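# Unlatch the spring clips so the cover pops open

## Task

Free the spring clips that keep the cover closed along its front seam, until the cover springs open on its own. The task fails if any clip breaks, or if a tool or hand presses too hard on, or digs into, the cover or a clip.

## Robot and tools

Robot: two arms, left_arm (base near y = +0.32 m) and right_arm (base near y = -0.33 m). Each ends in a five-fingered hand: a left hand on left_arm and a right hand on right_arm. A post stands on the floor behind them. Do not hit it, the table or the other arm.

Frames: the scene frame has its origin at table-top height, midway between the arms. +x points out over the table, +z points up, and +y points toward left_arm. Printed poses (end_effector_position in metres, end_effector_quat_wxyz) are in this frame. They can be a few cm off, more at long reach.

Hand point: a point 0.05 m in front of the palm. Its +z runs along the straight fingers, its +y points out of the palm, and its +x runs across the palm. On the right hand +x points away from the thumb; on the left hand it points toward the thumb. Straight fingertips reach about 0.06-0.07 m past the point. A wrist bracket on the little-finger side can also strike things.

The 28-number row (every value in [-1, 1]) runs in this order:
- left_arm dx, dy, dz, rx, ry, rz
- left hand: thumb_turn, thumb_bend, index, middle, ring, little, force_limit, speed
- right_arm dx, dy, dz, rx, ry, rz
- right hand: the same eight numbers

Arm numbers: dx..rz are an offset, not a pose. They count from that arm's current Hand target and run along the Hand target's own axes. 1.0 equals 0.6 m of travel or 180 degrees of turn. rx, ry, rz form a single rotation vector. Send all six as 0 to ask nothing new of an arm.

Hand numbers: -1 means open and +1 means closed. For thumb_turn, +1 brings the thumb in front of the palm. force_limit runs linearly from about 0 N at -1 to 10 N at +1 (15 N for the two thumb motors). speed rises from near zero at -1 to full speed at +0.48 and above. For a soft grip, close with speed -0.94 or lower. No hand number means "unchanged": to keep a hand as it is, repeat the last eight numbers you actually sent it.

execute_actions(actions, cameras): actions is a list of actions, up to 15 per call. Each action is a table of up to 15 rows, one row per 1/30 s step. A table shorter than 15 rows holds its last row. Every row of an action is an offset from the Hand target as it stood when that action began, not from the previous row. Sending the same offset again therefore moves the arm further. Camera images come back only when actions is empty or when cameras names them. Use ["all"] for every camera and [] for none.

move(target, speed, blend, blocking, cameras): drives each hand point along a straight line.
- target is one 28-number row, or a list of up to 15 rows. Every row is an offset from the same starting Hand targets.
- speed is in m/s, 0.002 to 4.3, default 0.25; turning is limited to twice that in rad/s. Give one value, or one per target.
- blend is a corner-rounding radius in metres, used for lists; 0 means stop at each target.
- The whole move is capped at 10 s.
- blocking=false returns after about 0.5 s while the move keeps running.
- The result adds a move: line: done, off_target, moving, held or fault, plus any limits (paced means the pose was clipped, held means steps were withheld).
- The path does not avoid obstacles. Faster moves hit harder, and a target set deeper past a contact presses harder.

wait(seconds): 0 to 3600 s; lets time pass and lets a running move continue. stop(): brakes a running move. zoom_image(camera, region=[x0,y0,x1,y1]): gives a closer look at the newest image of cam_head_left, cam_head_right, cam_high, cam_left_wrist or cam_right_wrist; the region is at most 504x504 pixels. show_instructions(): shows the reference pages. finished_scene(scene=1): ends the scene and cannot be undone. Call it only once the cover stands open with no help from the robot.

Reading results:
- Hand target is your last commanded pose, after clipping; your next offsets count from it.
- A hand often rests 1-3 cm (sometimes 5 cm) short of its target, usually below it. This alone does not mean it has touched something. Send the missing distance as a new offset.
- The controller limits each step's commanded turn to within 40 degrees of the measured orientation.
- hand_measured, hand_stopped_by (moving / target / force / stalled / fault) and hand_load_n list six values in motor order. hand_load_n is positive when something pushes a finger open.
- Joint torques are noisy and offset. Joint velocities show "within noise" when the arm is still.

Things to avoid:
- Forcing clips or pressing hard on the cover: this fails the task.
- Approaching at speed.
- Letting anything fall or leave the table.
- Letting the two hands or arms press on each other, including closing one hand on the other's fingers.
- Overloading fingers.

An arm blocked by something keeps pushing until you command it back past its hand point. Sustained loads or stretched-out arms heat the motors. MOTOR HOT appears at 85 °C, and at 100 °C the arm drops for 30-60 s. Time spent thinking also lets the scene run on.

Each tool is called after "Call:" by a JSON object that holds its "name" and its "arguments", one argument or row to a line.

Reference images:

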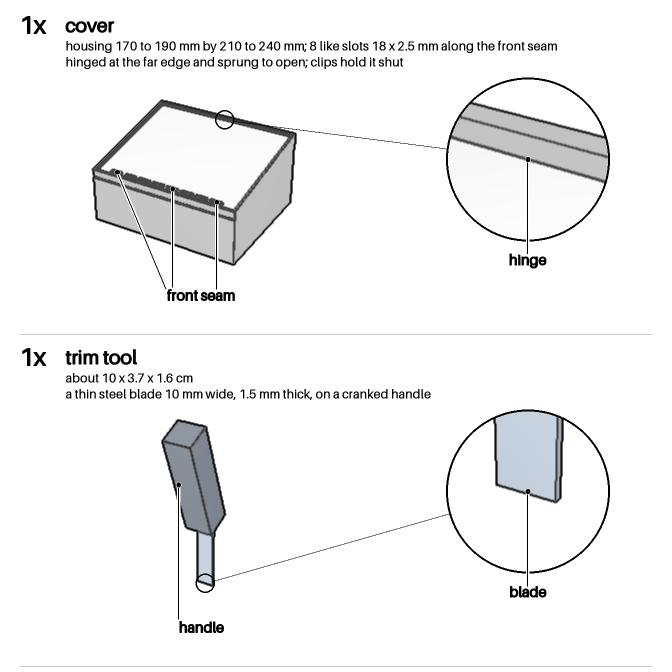

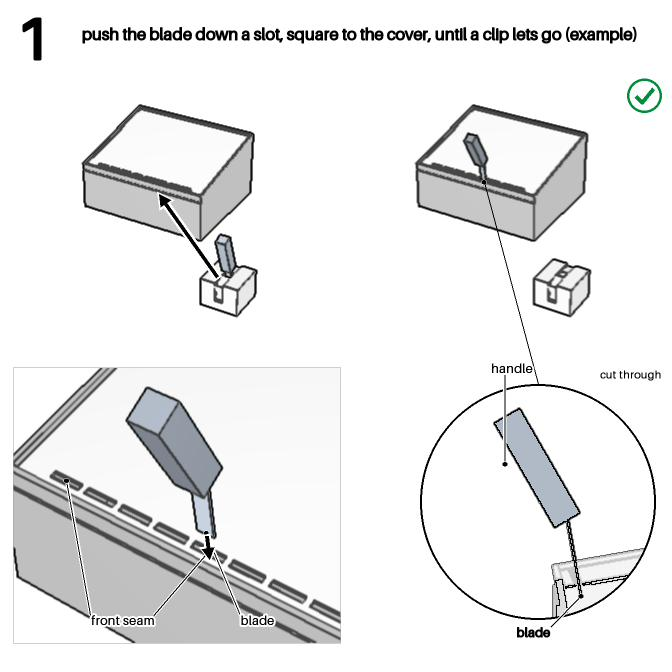

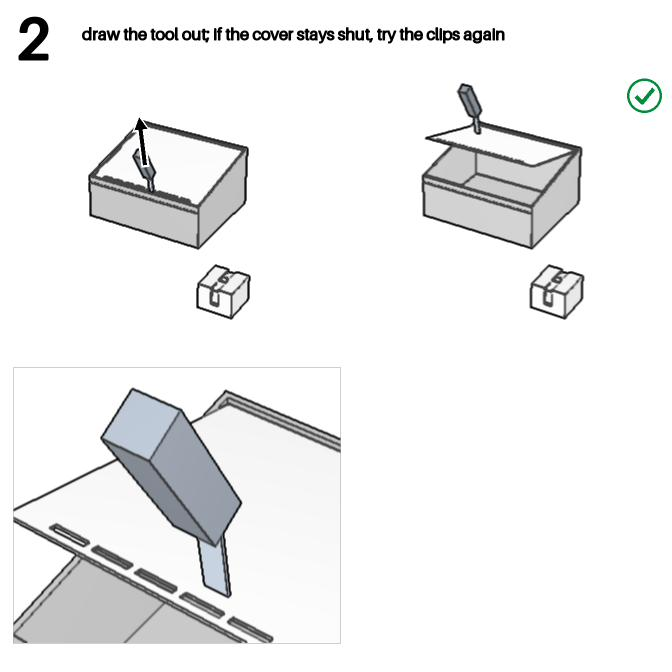

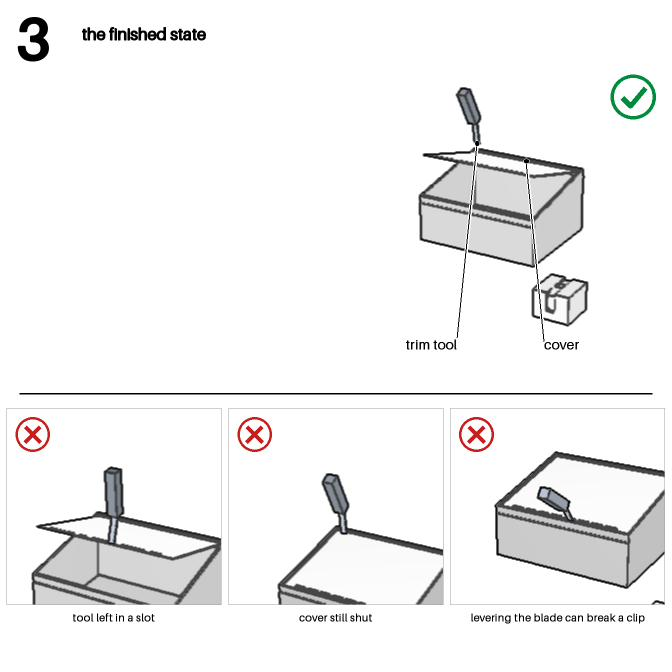

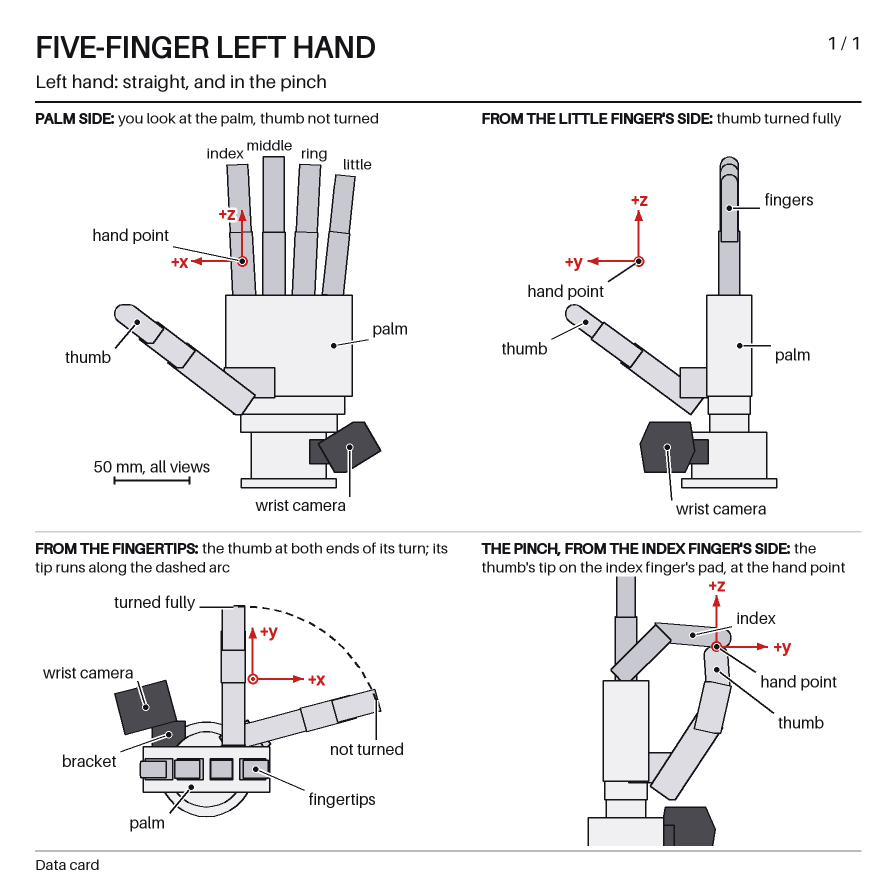

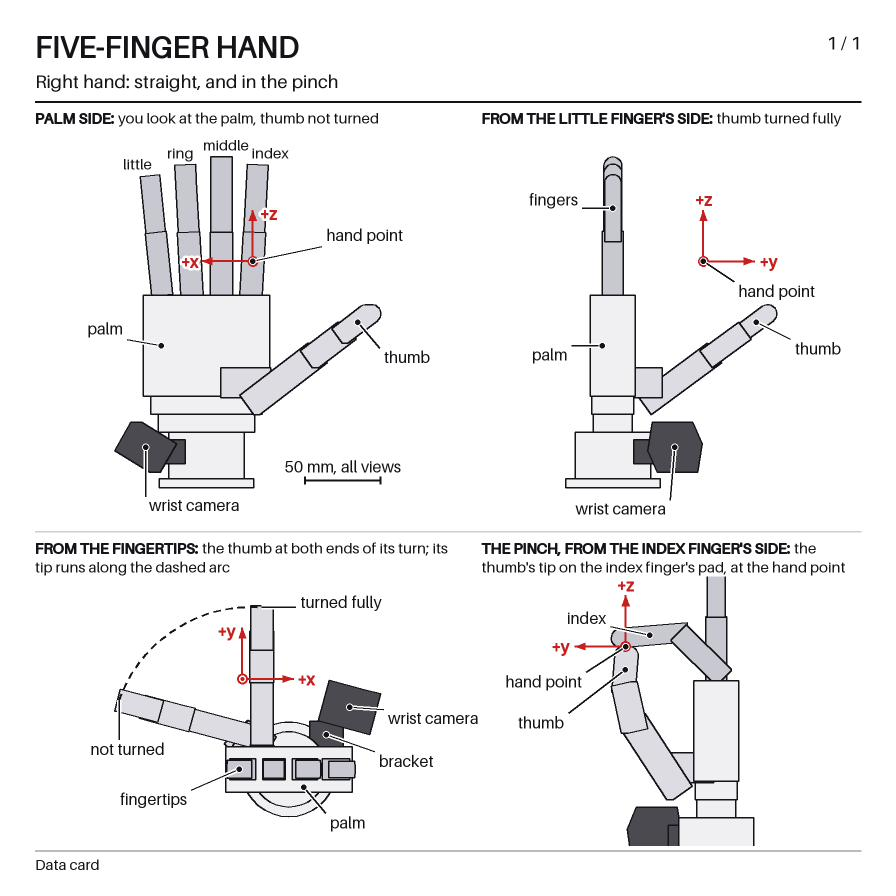

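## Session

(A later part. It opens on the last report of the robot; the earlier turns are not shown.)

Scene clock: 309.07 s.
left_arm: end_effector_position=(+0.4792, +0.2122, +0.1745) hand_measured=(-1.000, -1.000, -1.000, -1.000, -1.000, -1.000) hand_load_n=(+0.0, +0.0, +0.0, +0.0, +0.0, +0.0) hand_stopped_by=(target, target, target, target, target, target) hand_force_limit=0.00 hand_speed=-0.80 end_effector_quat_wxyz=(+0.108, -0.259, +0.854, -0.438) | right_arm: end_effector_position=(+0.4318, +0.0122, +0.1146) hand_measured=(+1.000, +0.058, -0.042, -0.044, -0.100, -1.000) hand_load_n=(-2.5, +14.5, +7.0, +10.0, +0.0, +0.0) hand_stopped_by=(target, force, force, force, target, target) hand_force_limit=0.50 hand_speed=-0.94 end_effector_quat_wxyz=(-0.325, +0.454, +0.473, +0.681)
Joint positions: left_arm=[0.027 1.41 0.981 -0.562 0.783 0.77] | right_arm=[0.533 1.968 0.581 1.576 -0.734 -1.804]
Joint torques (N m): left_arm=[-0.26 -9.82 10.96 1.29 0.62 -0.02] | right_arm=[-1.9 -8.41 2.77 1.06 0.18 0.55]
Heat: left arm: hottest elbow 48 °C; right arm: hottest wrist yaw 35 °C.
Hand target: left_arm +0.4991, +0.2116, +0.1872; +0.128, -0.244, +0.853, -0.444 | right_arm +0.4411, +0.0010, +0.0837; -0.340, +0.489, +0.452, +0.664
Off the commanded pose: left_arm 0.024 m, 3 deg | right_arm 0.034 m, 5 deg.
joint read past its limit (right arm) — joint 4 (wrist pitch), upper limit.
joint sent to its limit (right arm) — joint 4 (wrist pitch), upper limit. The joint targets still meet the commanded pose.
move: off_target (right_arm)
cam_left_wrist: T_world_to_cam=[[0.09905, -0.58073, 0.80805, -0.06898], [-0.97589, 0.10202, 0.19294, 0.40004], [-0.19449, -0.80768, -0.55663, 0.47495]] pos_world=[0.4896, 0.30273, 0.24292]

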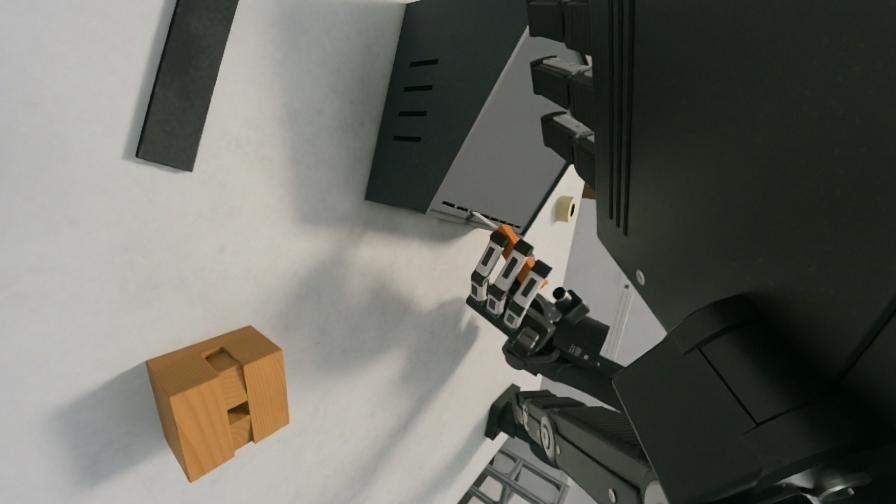

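Call:
{"name": "move", "arguments": {
  "target": [0,0,0,0,0,0,-1,-1,-1,-1,-1,-1,0,-0.8,-0.0250,-0.0072,-0.0097,-0.0008,-0.0024,0.0113,1,0.1,0.35,0.35,-0.1,-1,0.5,-0.94],
  "speed": 0.03,
  "cameras": ["cam_left_wrist"]
}}

Call:
{"name": "zoom_image", "arguments": {
  "camera": "cam_left_wrist",
  "region": [456, 198, 506, 238]
}}

Scene clock: 310.63 s.
left_arm: end_effector_position=(+0.4792, +0.2122, +0.1745) hand_measured=(-1.000, -1.000, -1.000, -1.000, -1.000, -1.000) hand_load_n=(-0.5, +0.0, +0.0, -0.5, -0.5, +0.0) hand_stopped_by=(target, target, target, target, target, target) hand_force_limit=0.00 hand_speed=-0.80 end_effector_quat_wxyz=(+0.108, -0.259, +0.854, -0.438) | right_arm: end_effector_position=(+0.4317, +0.0123, +0.1137) hand_measured=(+1.000, +0.058, -0.042, -0.046, -0.100, -1.000) hand_load_n=(-4.0, +15.0, +5.5, +10.5, +0.0, +0.0) hand_stopped_by=(target, force, force, force, target, target) hand_force_limit=0.50 hand_speed=-0.94 end_effector_quat_wxyz=(-0.326, +0.454, +0.474, +0.680)
Joint positions: left_arm=[0.027 1.41 0.981 -0.562 0.783 0.77] | right_arm=[0.532 1.97 0.582 1.576 -0.739 -1.802]
Joint torques (N m): left_arm=[-0.26 -9.76 10.96 1.29 0.62 -0.02] | right_arm=[-2.14 -6.83 2.1 1.05 0.3 0.7]
Heat: left arm: hottest elbow 48 °C; right arm: hottest wrist yaw 35 °C.
Hand target: left_arm +0.4991, +0.2116, +0.1872; +0.128, -0.244, +0.853, -0.444 | right_arm +0.4397, -0.0028, +0.0676; -0.350, +0.500, +0.443, +0.657
Off the commanded pose: left_arm 0.024 m, 3 deg | right_arm 0.049 m, 7 deg.
joint read past its limit (right arm) — joint 4 (wrist pitch), upper limit.
joint sent to its limit (right arm) — joint 4 (wrist pitch), upper limit. The joint targets are off in position, not in orientation.
move: off_target (right_arm)
cam_left_wrist: T_world_to_cam=[[0.09905, -0.58073, 0.80805, -0.06898], [-0.97589, 0.10202, 0.19294, 0.40004], [-0.19449, -0.80768, -0.55663, 0.47495]] pos_world=[0.4896, 0.30273, 0.24292]

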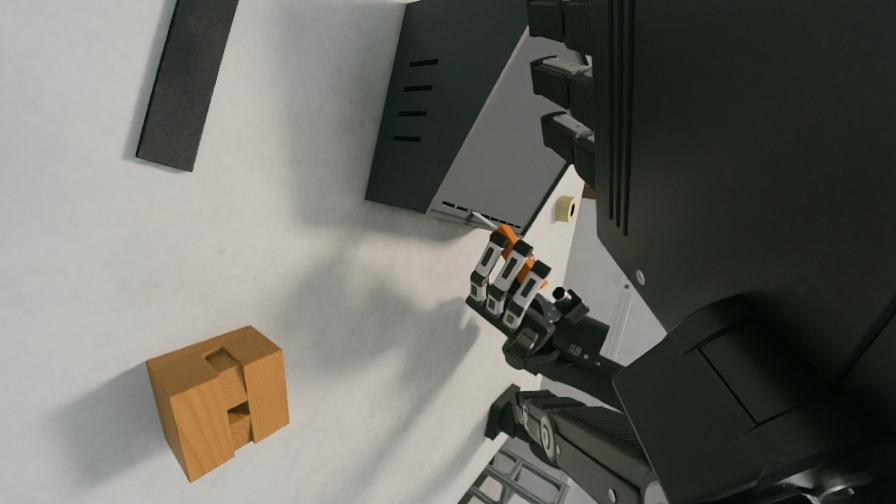

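Scaled by 10.080 from the camera's image (finer frame: 1280x720).

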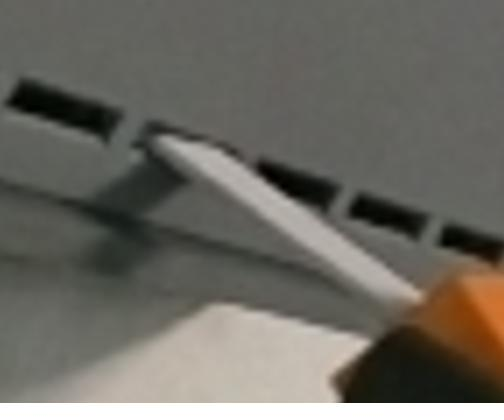

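Call:
{"name": "show_instructions", "arguments": {

}}

Reference images for this scene: manual page 1, manual page 2, manual page 3, manual page 4, FIVE-FINGER LEFT HAND page 1, FIVE-FINGER HAND page 1.

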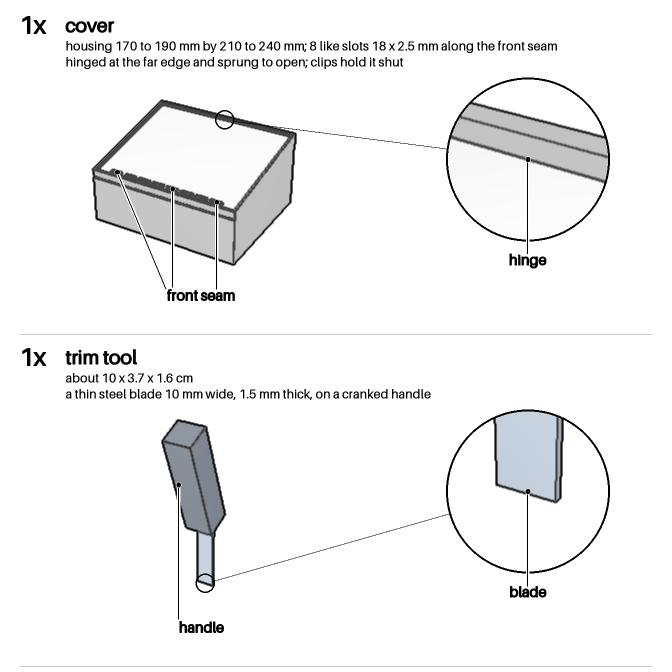

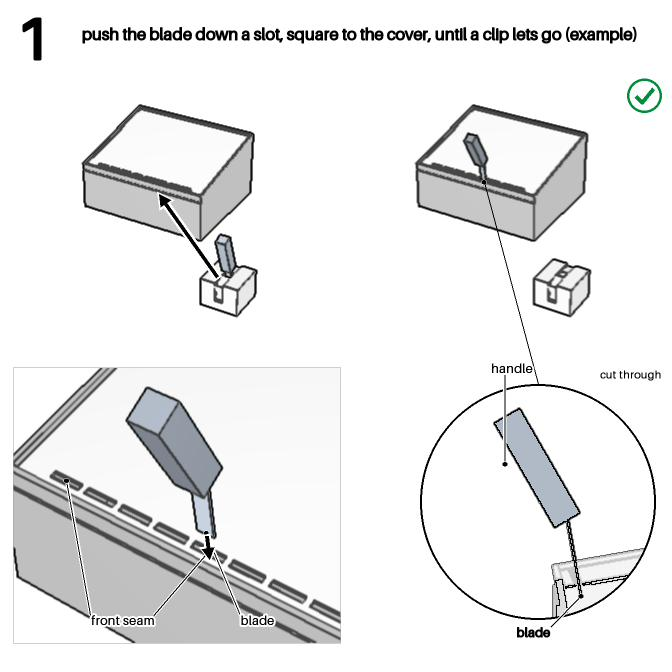

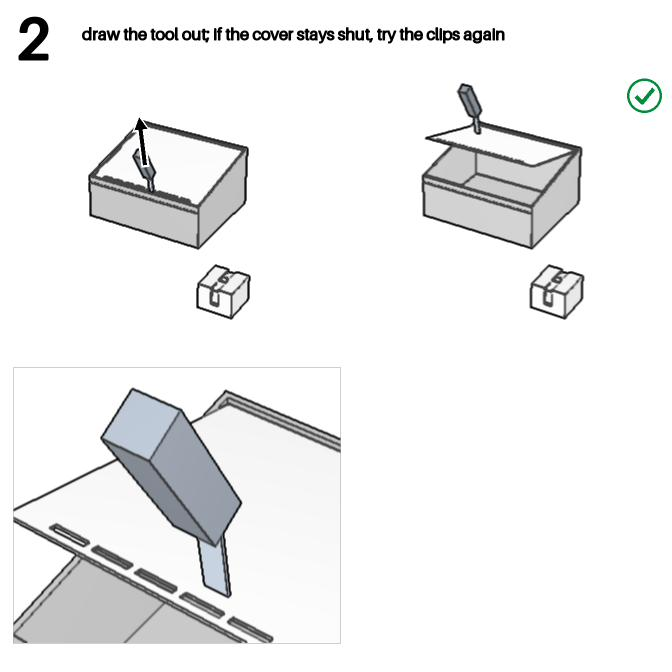

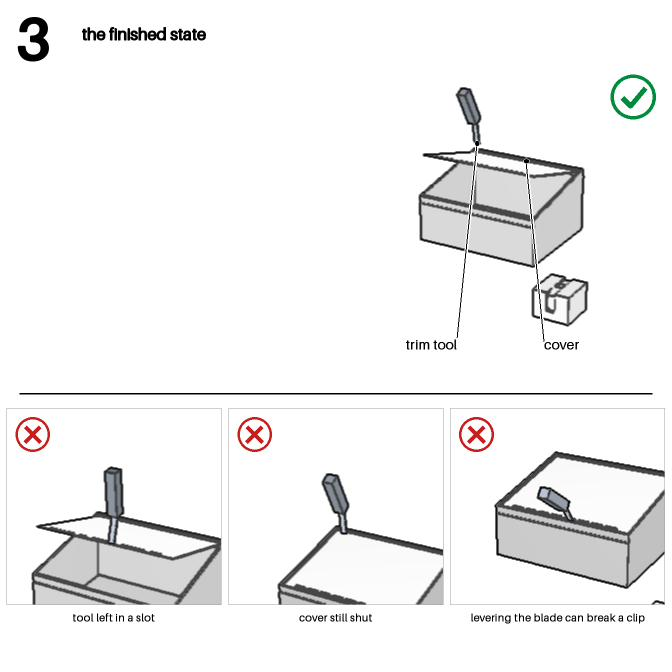

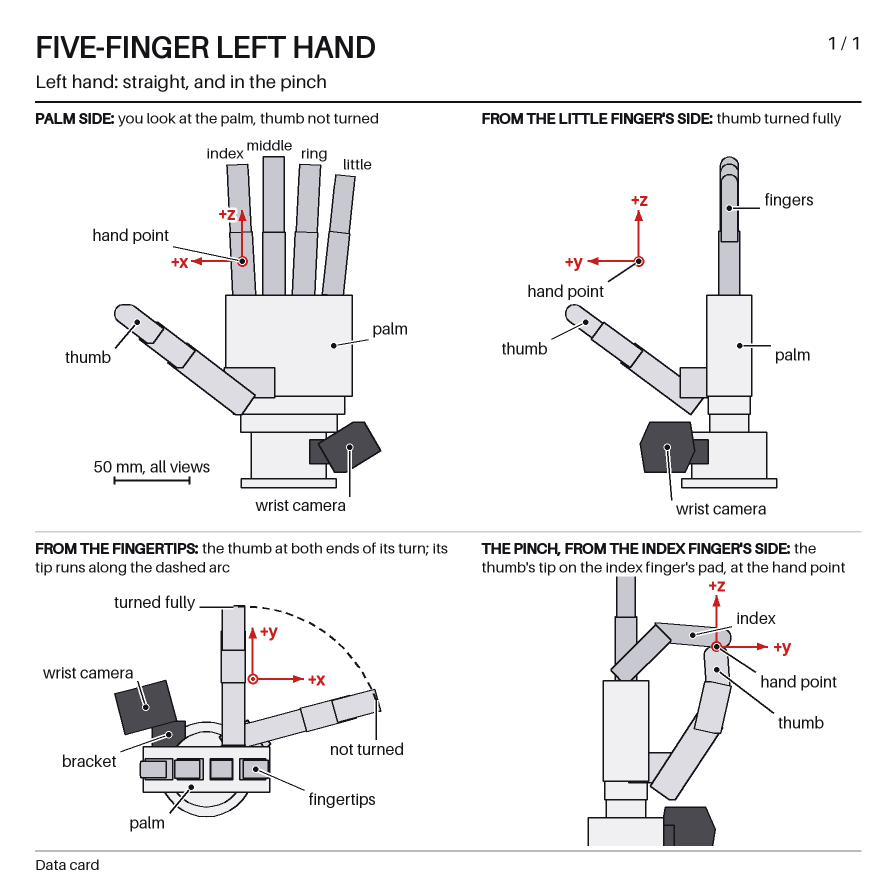

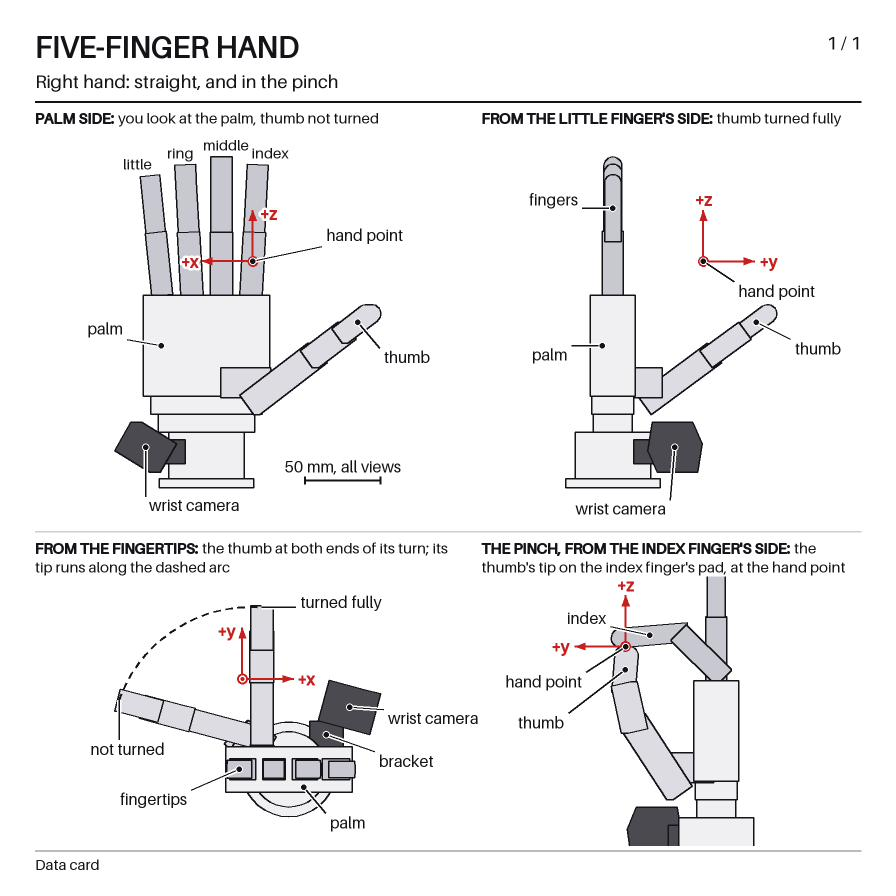

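Call:
{"name": "execute_actions", "arguments": {
  "actions": [],
  "cameras": ["cam_left_wrist", "cam_high"]
}}

Scene clock: 314.00 s.
left_arm: end_effector_position=(+0.4792, +0.2122, +0.1745) hand_measured=(-1.000, -1.000, -1.000, -1.000, -1.000, -1.000) hand_load_n=(-0.5, +0.0, +0.0, +0.0, +0.0, +0.0) hand_stopped_by=(target, target, target, target, target, target) hand_force_limit=0.00 hand_speed=-0.80 end_effector_quat_wxyz=(+0.108, -0.259, +0.854, -0.438) | right_arm: end_effector_position=(+0.4317, +0.0123, +0.1137) hand_measured=(+1.000, +0.058, -0.042, -0.046, -0.100, -1.000) hand_load_n=(-4.0, +15.0, +5.5, +10.5, +0.0, +0.0) hand_stopped_by=(target, force, force, force, target, target) hand_force_limit=0.50 hand_speed=-0.94 end_effector_quat_wxyz=(-0.326, +0.454, +0.474, +0.680)
Joint positions: left_arm=[0.027 1.41 0.981 -0.562 0.783 0.77] | right_arm=[0.532 1.97 0.582 1.576 -0.739 -1.802]
Joint velocities: within noise
Joint torques (N m): left_arm=[-0.32 -9.76 10.96 1.29 0.62 -0.03] | right_arm=[-2.14 -6.83 2.1 1.07 0.3 0.71]
Motor temperatures (°C): left_arm=[31 40 48 29 28 25] | right_arm=[31 31 30 32 35 31]
Heat: left arm: hottest elbow 48 °C; right arm: hottest wrist yaw 35 °C.
Hand target: left_arm +0.4991, +0.2116, +0.1872; +0.128, -0.244, +0.853, -0.444 | right_arm +0.4397, -0.0028, +0.0676; -0.350, +0.500, +0.443, +0.657
Off the commanded pose: left_arm 0.024 m, 3 deg | right_arm 0.049 m, 7 deg.
joint read past its limit (right arm) — joint 4 (wrist pitch), upper limit.
camera_calibration:
cam_left_wrist: T_world_to_cam=[[0.09905, -0.58073, 0.80805, -0.06898], [-0.97589, 0.10202, 0.19294, 0.40004], [-0.19449, -0.80768, -0.55663, 0.47495]] pos_world=[0.4896, 0.30273, 0.24292]
Images, in order (width x height): cam_high 896x504, cam_left_wrist 896x504.

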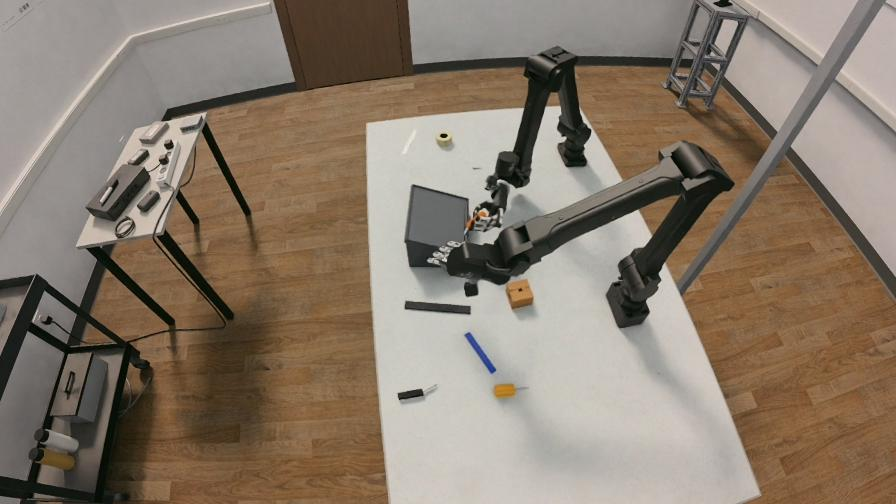

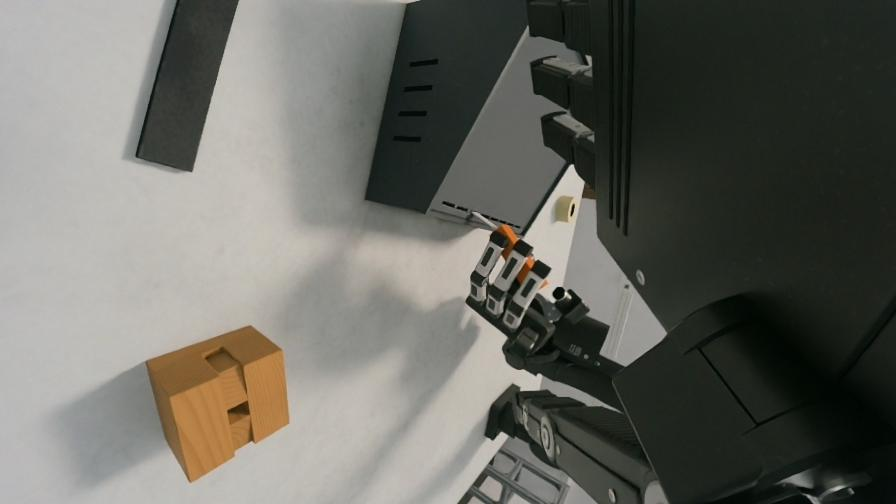

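Call:
{"name": "zoom_image", "arguments": {
  "camera": "cam_left_wrist",
  "region": [426, 188, 526, 258]
}}

Call:
{"name": "zoom_image", "arguments": {
  "camera": "cam_high",
  "region": [430, 185, 520, 265]
}}

Scaled by 5.040 from the camera's image (finer frame: 1280x720).

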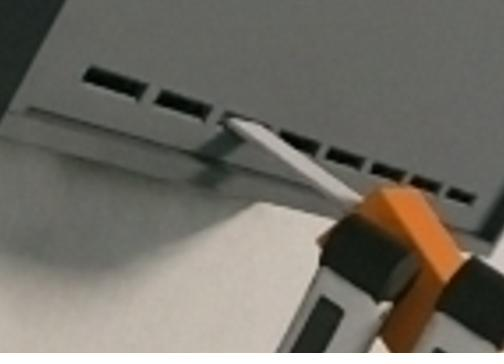

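Scaled by 5.600 from the camera's image (finer frame: 1280x720).

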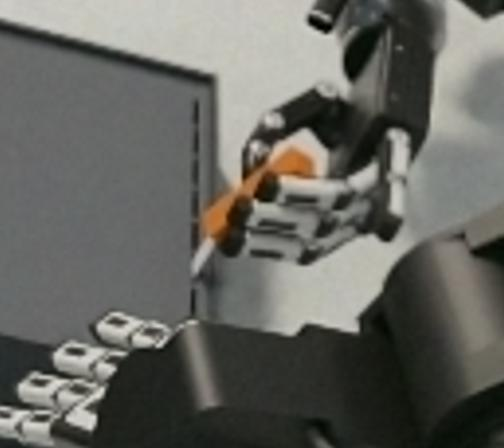

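Call:
{"name": "move", "arguments": {
  "target": [0,0,0,0,0,0,-1,-1,-1,-1,-1,-1,0,-0.8,-0.0264,-0.0056,-0.0111,-0.0008,-0.0034,0.0163,1,0.1,0.35,0.35,-0.1,-1,0.5,-0.94],
  "speed": 0.03,
  "cameras": ["cam_left_wrist"]
}}

Call:
{"name": "zoom_image", "arguments": {
  "camera": "cam_left_wrist",
  "region": [456, 198, 506, 238]
}}

Scene clock: 317.23 s.
left_arm: end_effector_position=(+0.4792, +0.2122, +0.1745) hand_measured=(-1.000, -1.000, -1.000, -1.000, -1.000, -1.000) hand_load_n=(-0.5, +0.0, +0.0, +0.0, +0.0, +0.0) hand_stopped_by=(target, target, target, target, target, target) hand_force_limit=0.00 hand_speed=-0.80 end_effector_quat_wxyz=(+0.108, -0.259, +0.854, -0.438) | right_arm: end_effector_position=(+0.4308, +0.0126, +0.1121) hand_measured=(+1.000, +0.058, -0.042, -0.046, -0.100, -1.000) hand_load_n=(-7.0, +16.0, +4.0, +11.5, +0.0, +0.0) hand_stopped_by=(target, force, force, force, target, target) hand_force_limit=0.50 hand_speed=-0.94 end_effector_quat_wxyz=(-0.330, +0.455, +0.475, +0.677)
Joint positions: left_arm=[0.027 1.41 0.981 -0.562 0.783 0.77] | right_arm=[0.53 1.972 0.582 1.576 -0.747 -1.797]
Joint torques (N m): left_arm=[-0.26 -9.7 10.96 1.28 0.62 -0.02] | right_arm=[-2.61 -5.42 1.37 1.06 0.5 0.95]
Heat: left arm: hottest elbow 48 °C; right arm: hottest wrist yaw 35 °C.
Hand target: left_arm +0.4991, +0.2116, +0.1872; +0.128, -0.244, +0.853, -0.444 | right_arm +0.4384, -0.0075, +0.0508; -0.363, +0.515, +0.431, +0.645
Off the commanded pose: left_arm 0.024 m, 3 deg | right_arm 0.065 m, 10 deg.
joint read past its limit (right arm) — joint 4 (wrist pitch), upper limit.
joint sent to its limit (right arm) — joint 4 (wrist pitch), upper limit. The joint targets are off in position, not in orientation.
move: off_target (right_arm)
cam_left_wrist: T_world_to_cam=[[0.09905, -0.58073, 0.80805, -0.06898], [-0.97589, 0.10202, 0.19294, 0.40004], [-0.19449, -0.80768, -0.55663, 0.47495]] pos_world=[0.4896, 0.30273, 0.24292]

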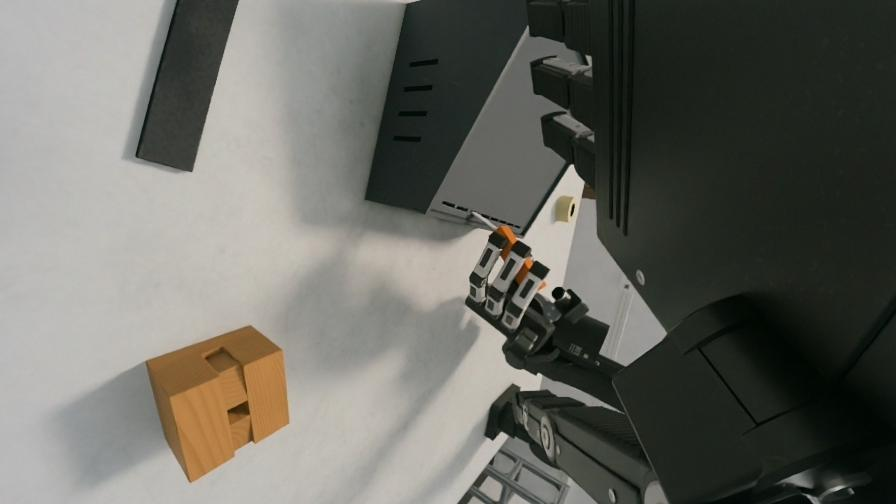

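Scaled by 10.080 from the camera's image (finer frame: 1280x720).

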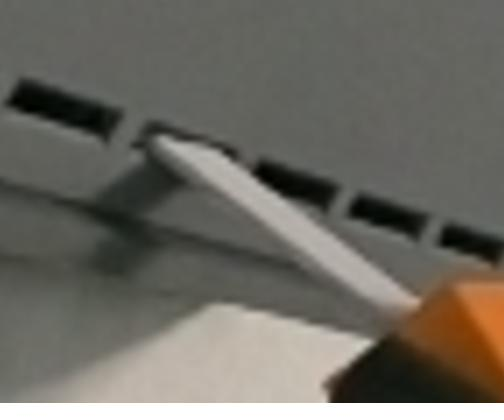

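Call:
{"name": "move", "arguments": {
  "target": [
    [0,0,0,0,0,0,-1,-1,-1,-1,-1,-1,0,-0.8,0.07,0.0075,0.025,0.0017,0.0068,-0.0330,1,0.1,0.35,0.35,-0.1,-1,0.5,-0.94],
    [0,0,0,0,0,0,-1,-1,-1,-1,-1,-1,0,-0.8,0.1235,0.0101,0.0433,0.0031,0.0126,-0.0600,1,0.1,0.35,0.35,-0.1,-1,0.5,-0.94]
  ],
  "speed": 0.04,
  "blend": 0.005,
  "cameras": ["cam_left_wrist"]
}}

Call:
{"name": "zoom_image", "arguments": {
  "camera": "cam_left_wrist",
  "region": [456, 198, 506, 238]
}}

Scene clock: 321.87 s.
left_arm: end_effector_position=(+0.4792, +0.2122, +0.1745) hand_measured=(-1.000, -1.000, -1.000, -1.000, -1.000, -1.000) hand_load_n=(-0.5, +0.0, +0.0, +0.0, +0.0, +0.0) hand_stopped_by=(target, target, target, target, target, target) hand_force_limit=0.00 hand_speed=-0.80 end_effector_quat_wxyz=(+0.108, -0.259, +0.854, -0.438) | right_arm: end_effector_position=(+0.4341, +0.0123, +0.1175) hand_measured=(+1.000, +0.058, -0.042, -0.046, -0.100, -1.000) hand_load_n=(-1.0, +13.0, +9.0, +9.0, +0.0, +0.0) hand_stopped_by=(target, force, force, force, target, target) hand_force_limit=0.50 hand_speed=-0.94 end_effector_quat_wxyz=(-0.325, +0.466, +0.471, +0.675)
Joint positions: left_arm=[0.027 1.41 0.981 -0.562 0.783 0.77] | right_arm=[0.535 1.933 0.579 1.519 -0.725 -1.803]
Joint torques (N m): left_arm=[-0.32 -9.76 10.96 1.26 0.61 -0.02] | right_arm=[0.21 -13.45 3.34 0.91 0.47 -0.24]
Heat: left arm: hottest elbow 48 °C; right arm: hottest wrist yaw 35 °C.
Hand target: left_arm +0.4991, +0.2116, +0.1872; +0.128, -0.244, +0.853, -0.444 | right_arm +0.4378, +0.0128, +0.1268; -0.312, +0.458, +0.474, +0.685
Off the commanded pose: left_arm 0.024 m, 3 deg | right_arm 0.010 m, 2 deg.
move: done
cam_left_wrist: T_world_to_cam=[[0.09905, -0.58073, 0.80805, -0.06898], [-0.97589, 0.10202, 0.19294, 0.40004], [-0.19449, -0.80768, -0.55663, 0.47495]] pos_world=[0.4896, 0.30273, 0.24292]

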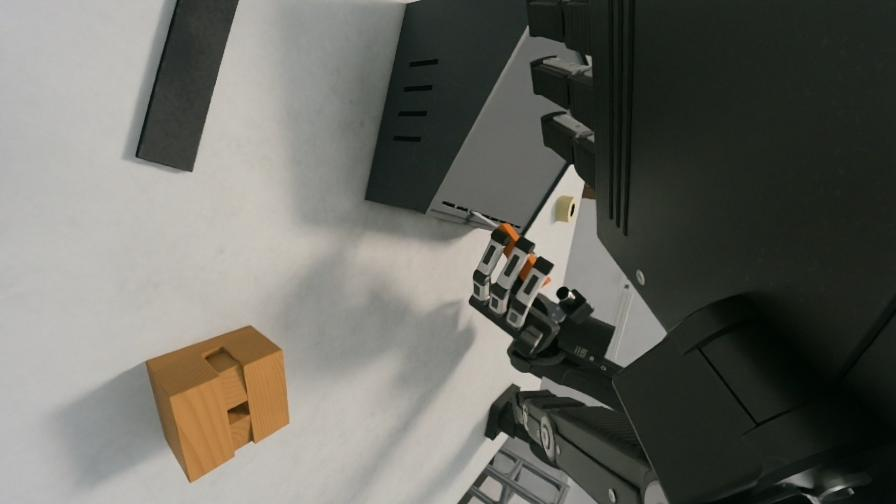

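Scaled by 10.080 from the camera's image (finer frame: 1280x720).

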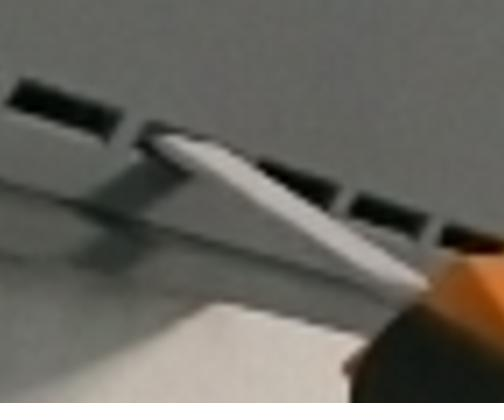

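Call:
{"name": "move", "arguments": {
  "target": [
    [0,0,0,0,0,0,-1,-1,-1,-1,-1,-1,0,-0.8,0.0134,-0.0049,-0.0004,0.0005,0.0023,-0.0109,1,0.1,0.35,0.35,-0.1,-1,0.5,-0.94],
    [0,0,0,0,0,0,-1,-1,-1,-1,-1,-1,0,-0.8,0.0268,-0.0082,-0.0005,0.0005,0.0023,-0.0109,1,0.1,0.35,0.35,-0.1,-1,0.5,-0.94]
  ],
  "speed": 0.04,
  "blend": 0.003,
  "cameras": ["cam_left_wrist"]
}}

Call:
{"name": "zoom_image", "arguments": {
  "camera": "cam_left_wrist",
  "region": [456, 198, 506, 238]
}}

Scene clock: 323.80 s.
left_arm: end_effector_position=(+0.4792, +0.2122, +0.1745) hand_measured=(-1.000, -1.000, -1.000, -1.000, -1.000, -1.000) hand_load_n=(+0.0, +0.0, +0.0, +0.0, +0.0, +0.0) hand_stopped_by=(target, target, target, target, target, target) hand_force_limit=0.00 hand_speed=-0.80 end_effector_quat_wxyz=(+0.108, -0.259, +0.854, -0.438) | right_arm: end_effector_position=(+0.4287, +0.0099, +0.1353) hand_measured=(+1.000, +0.058, -0.042, -0.046, -0.100, -1.000) hand_load_n=(-1.0, +14.0, +9.0, +8.0, +0.0, +0.0) hand_stopped_by=(target, force, force, force, target, target) hand_force_limit=0.50 hand_speed=-0.94 end_effector_quat_wxyz=(-0.305, +0.453, +0.476, +0.689)
Joint positions: left_arm=[0.027 1.41 0.981 -0.562 0.783 0.77] | right_arm=[0.545 1.887 0.556 1.508 -0.7 -1.85]
Joint torques (N m): left_arm=[-0.26 -9.76 10.95 1.28 0.62 -0.02] | right_arm=[0.67 -12.57 3.33 0.95 0.04 -0.1]
Heat: left arm: hottest elbow 48 °C; right arm: hottest wrist yaw 35 °C.
Hand target: left_arm +0.4991, +0.2116, +0.1872; +0.128, -0.244, +0.853, -0.444 | right_arm +0.4272, +0.0143, +0.1398; -0.302, +0.447, +0.481, +0.691
Off the commanded pose: left_arm 0.024 m, 3 deg | right_arm 0.006 m, 1 deg.
move: done
cam_left_wrist: T_world_to_cam=[[0.09905, -0.58073, 0.80805, -0.06898], [-0.97589, 0.10202, 0.19294, 0.40004], [-0.19449, -0.80768, -0.55663, 0.47495]] pos_world=[0.4896, 0.30273, 0.24292]

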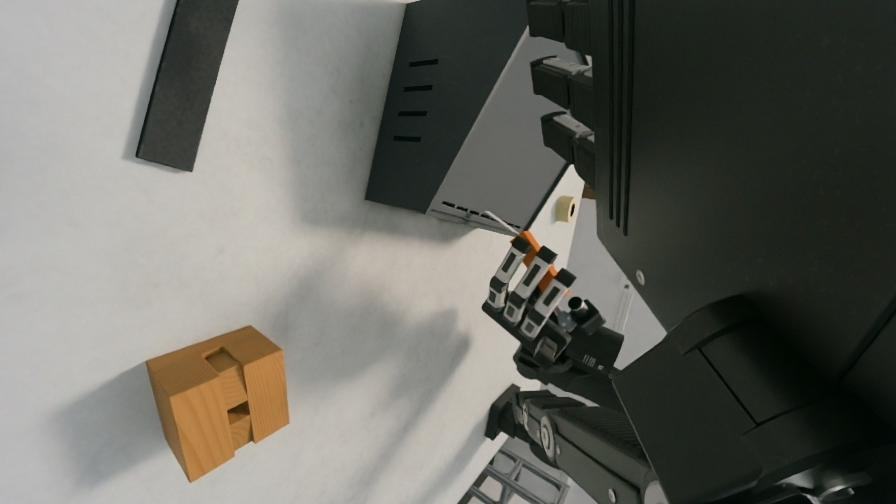

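Scaled by 10.080 from the camera's image (finer frame: 1280x720).

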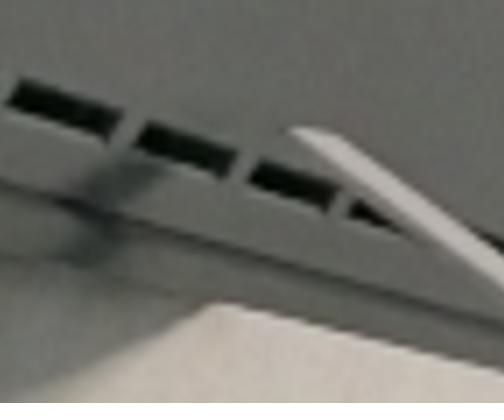

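Call:
{"name": "move", "arguments": {
  "target": [0,0,0,0,0,0,-1,-1,-1,-1,-1,-1,0,-0.8,0.0015,-0.0220,-0.0322,-0.0005,-0.0023,0.0109,1,0.1,0.35,0.35,-0.1,-1,0.5,-0.94],
  "speed": 0.05,
  "cameras": ["cam_left_wrist"]
}}

Call:
{"name": "zoom_image", "arguments": {
  "camera": "cam_left_wrist",
  "region": [466, 203, 516, 243]
}}

Scene clock: 327.37 s.
left_arm: end_effector_position=(+0.4792, +0.2122, +0.1745) hand_measured=(-1.000, -1.000, -1.000, -1.000, -1.000, -1.000) hand_load_n=(+0.0, +0.0, +0.0, +0.0, +0.0, +0.0) hand_stopped_by=(target, target, target, target, target, target) hand_force_limit=0.00 hand_speed=-0.80 end_effector_quat_wxyz=(+0.108, -0.259, +0.854, -0.438) | right_arm: end_effector_position=(+0.4138, +0.0006, +0.1269) hand_measured=(+1.000, +0.058, -0.042, -0.046, -0.100, -1.000) hand_load_n=(-1.5, +14.0, +9.0, +8.0, +0.0, +0.0) hand_stopped_by=(target, force, force, force, target, target) hand_force_limit=0.50 hand_speed=-0.94 end_effector_quat_wxyz=(-0.306, +0.463, +0.477, +0.682)
Joint positions: left_arm=[0.027 1.41 0.981 -0.562 0.783 0.77] | right_arm=[0.545 1.879 0.506 1.526 -0.696 -1.851]
Joint torques (N m): left_arm=[-0.32 -9.76 10.97 1.28 0.62 -0.02] | right_arm=[0.21 -12.28 2.26 2.06 -0.19 0.19]
Heat: left arm: hottest elbow 48 °C; right arm: hottest wrist yaw 35 °C.
Hand target: left_arm +0.4991, +0.2116, +0.1872; +0.128, -0.244, +0.853, -0.444 | right_arm +0.4093, +0.0009, +0.1328; -0.312, +0.458, +0.474, +0.685
Off the commanded pose: left_arm 0.024 m, 3 deg | right_arm 0.007 m, 1 deg.
move: done
cam_left_wrist: T_world_to_cam=[[0.09905, -0.58073, 0.80805, -0.06898], [-0.97589, 0.10202, 0.19294, 0.40004], [-0.19449, -0.80768, -0.55663, 0.47495]] pos_world=[0.4896, 0.30273, 0.24292]

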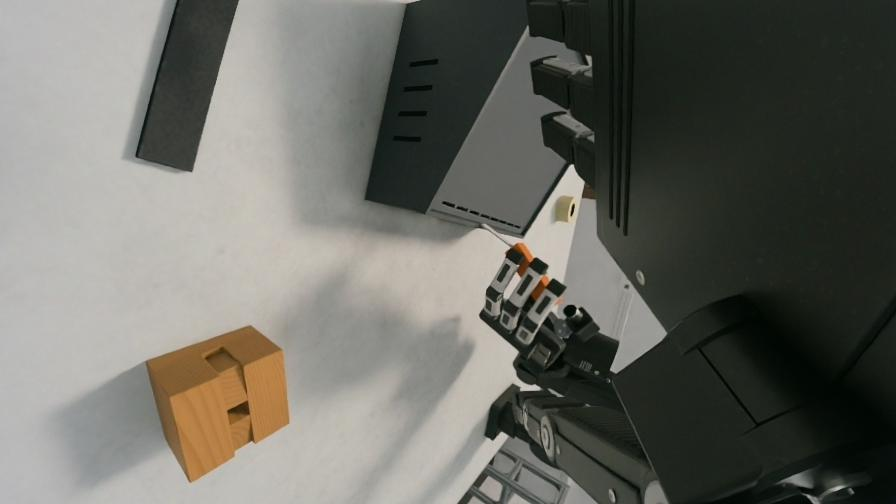

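Scaled by 10.080 from the camera's image (finer frame: 1280x720).

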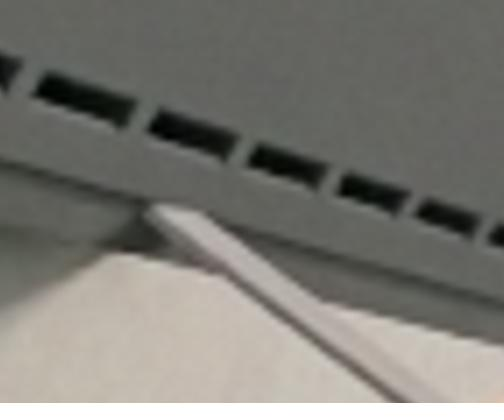

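Call:
{"name": "move", "arguments": {
  "target": [0,0,0,0,0,0,-1,-1,-1,-1,-1,-1,0,-0.8,-0.0042,0.0178,-0.0119,0,0,0,1,0.1,0.35,0.35,-0.1,-1,0.5,-0.94],
  "speed": 0.05,
  "cameras": ["cam_left_wrist"]
}}

Call:
{"name": "zoom_image", "arguments": {
  "camera": "cam_left_wrist",
  "region": [466, 203, 516, 243]
}}

Scene clock: 330.00 s.
left_arm: end_effector_position=(+0.4792, +0.2122, +0.1745) hand_measured=(-1.000, -1.000, -1.000, -1.000, -1.000, -1.000) hand_load_n=(+0.0, +0.0, +0.0, +0.0, +0.0, +0.0) hand_stopped_by=(target, target, target, target, target, target) hand_force_limit=0.00 hand_speed=-0.80 end_effector_quat_wxyz=(+0.108, -0.259, +0.854, -0.438) | right_arm: end_effector_position=(+0.4116, -0.0016, +0.1247) hand_measured=(+1.000, +0.058, -0.042, -0.046, -0.100, -1.000) hand_load_n=(-1.0, +13.5, +9.5, +8.5, -0.5, +0.0) hand_stopped_by=(target, force, force, force, target, target) hand_force_limit=0.50 hand_speed=-0.94 end_effector_quat_wxyz=(-0.319, +0.462, +0.481, +0.674)
Joint positions: left_arm=[0.027 1.41 0.981 -0.562 0.783 0.77] | right_arm=[0.528 1.879 0.503 1.527 -0.739 -1.833]
Joint torques (N m): left_arm=[-0.26 -9.82 10.96 1.29 0.62 -0.02] | right_arm=[-1.32 -12.04 2.76 2.04 0.06 0.09]
Heat: left arm: hottest elbow 48 °C; right arm: hottest wrist yaw 35 °C.
Hand target: left_arm +0.4991, +0.2116, +0.1872; +0.128, -0.244, +0.853, -0.444 | right_arm +0.4171, -0.0095, +0.1333; -0.312, +0.458, +0.474, +0.685
Off the commanded pose: left_arm 0.024 m, 3 deg | right_arm 0.013 m, 2 deg.
move: off_target (right_arm)
cam_left_wrist: T_world_to_cam=[[0.09905, -0.58073, 0.80805, -0.06898], [-0.97589, 0.10202, 0.19294, 0.40004], [-0.19449, -0.80768, -0.55663, 0.47495]] pos_world=[0.4896, 0.30273, 0.24292]

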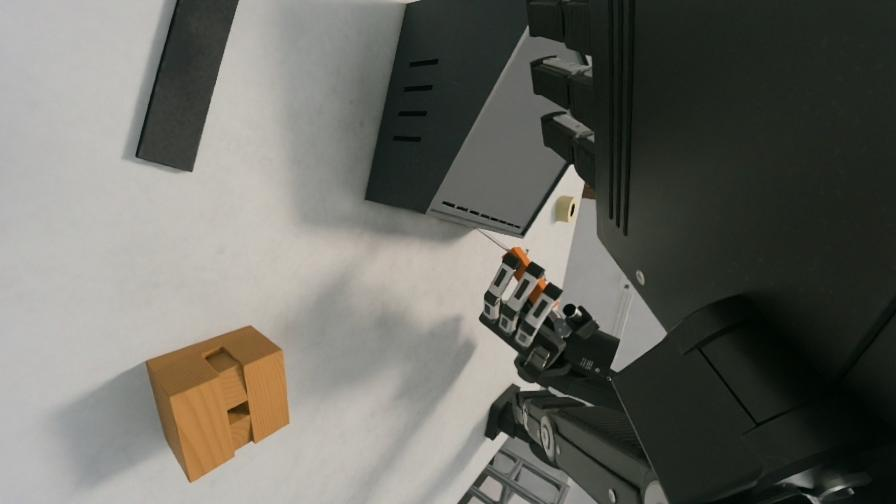

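Scaled by 10.080 from the camera's image (finer frame: 1280x720).

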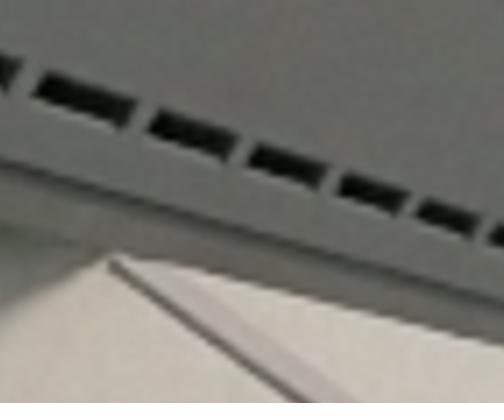

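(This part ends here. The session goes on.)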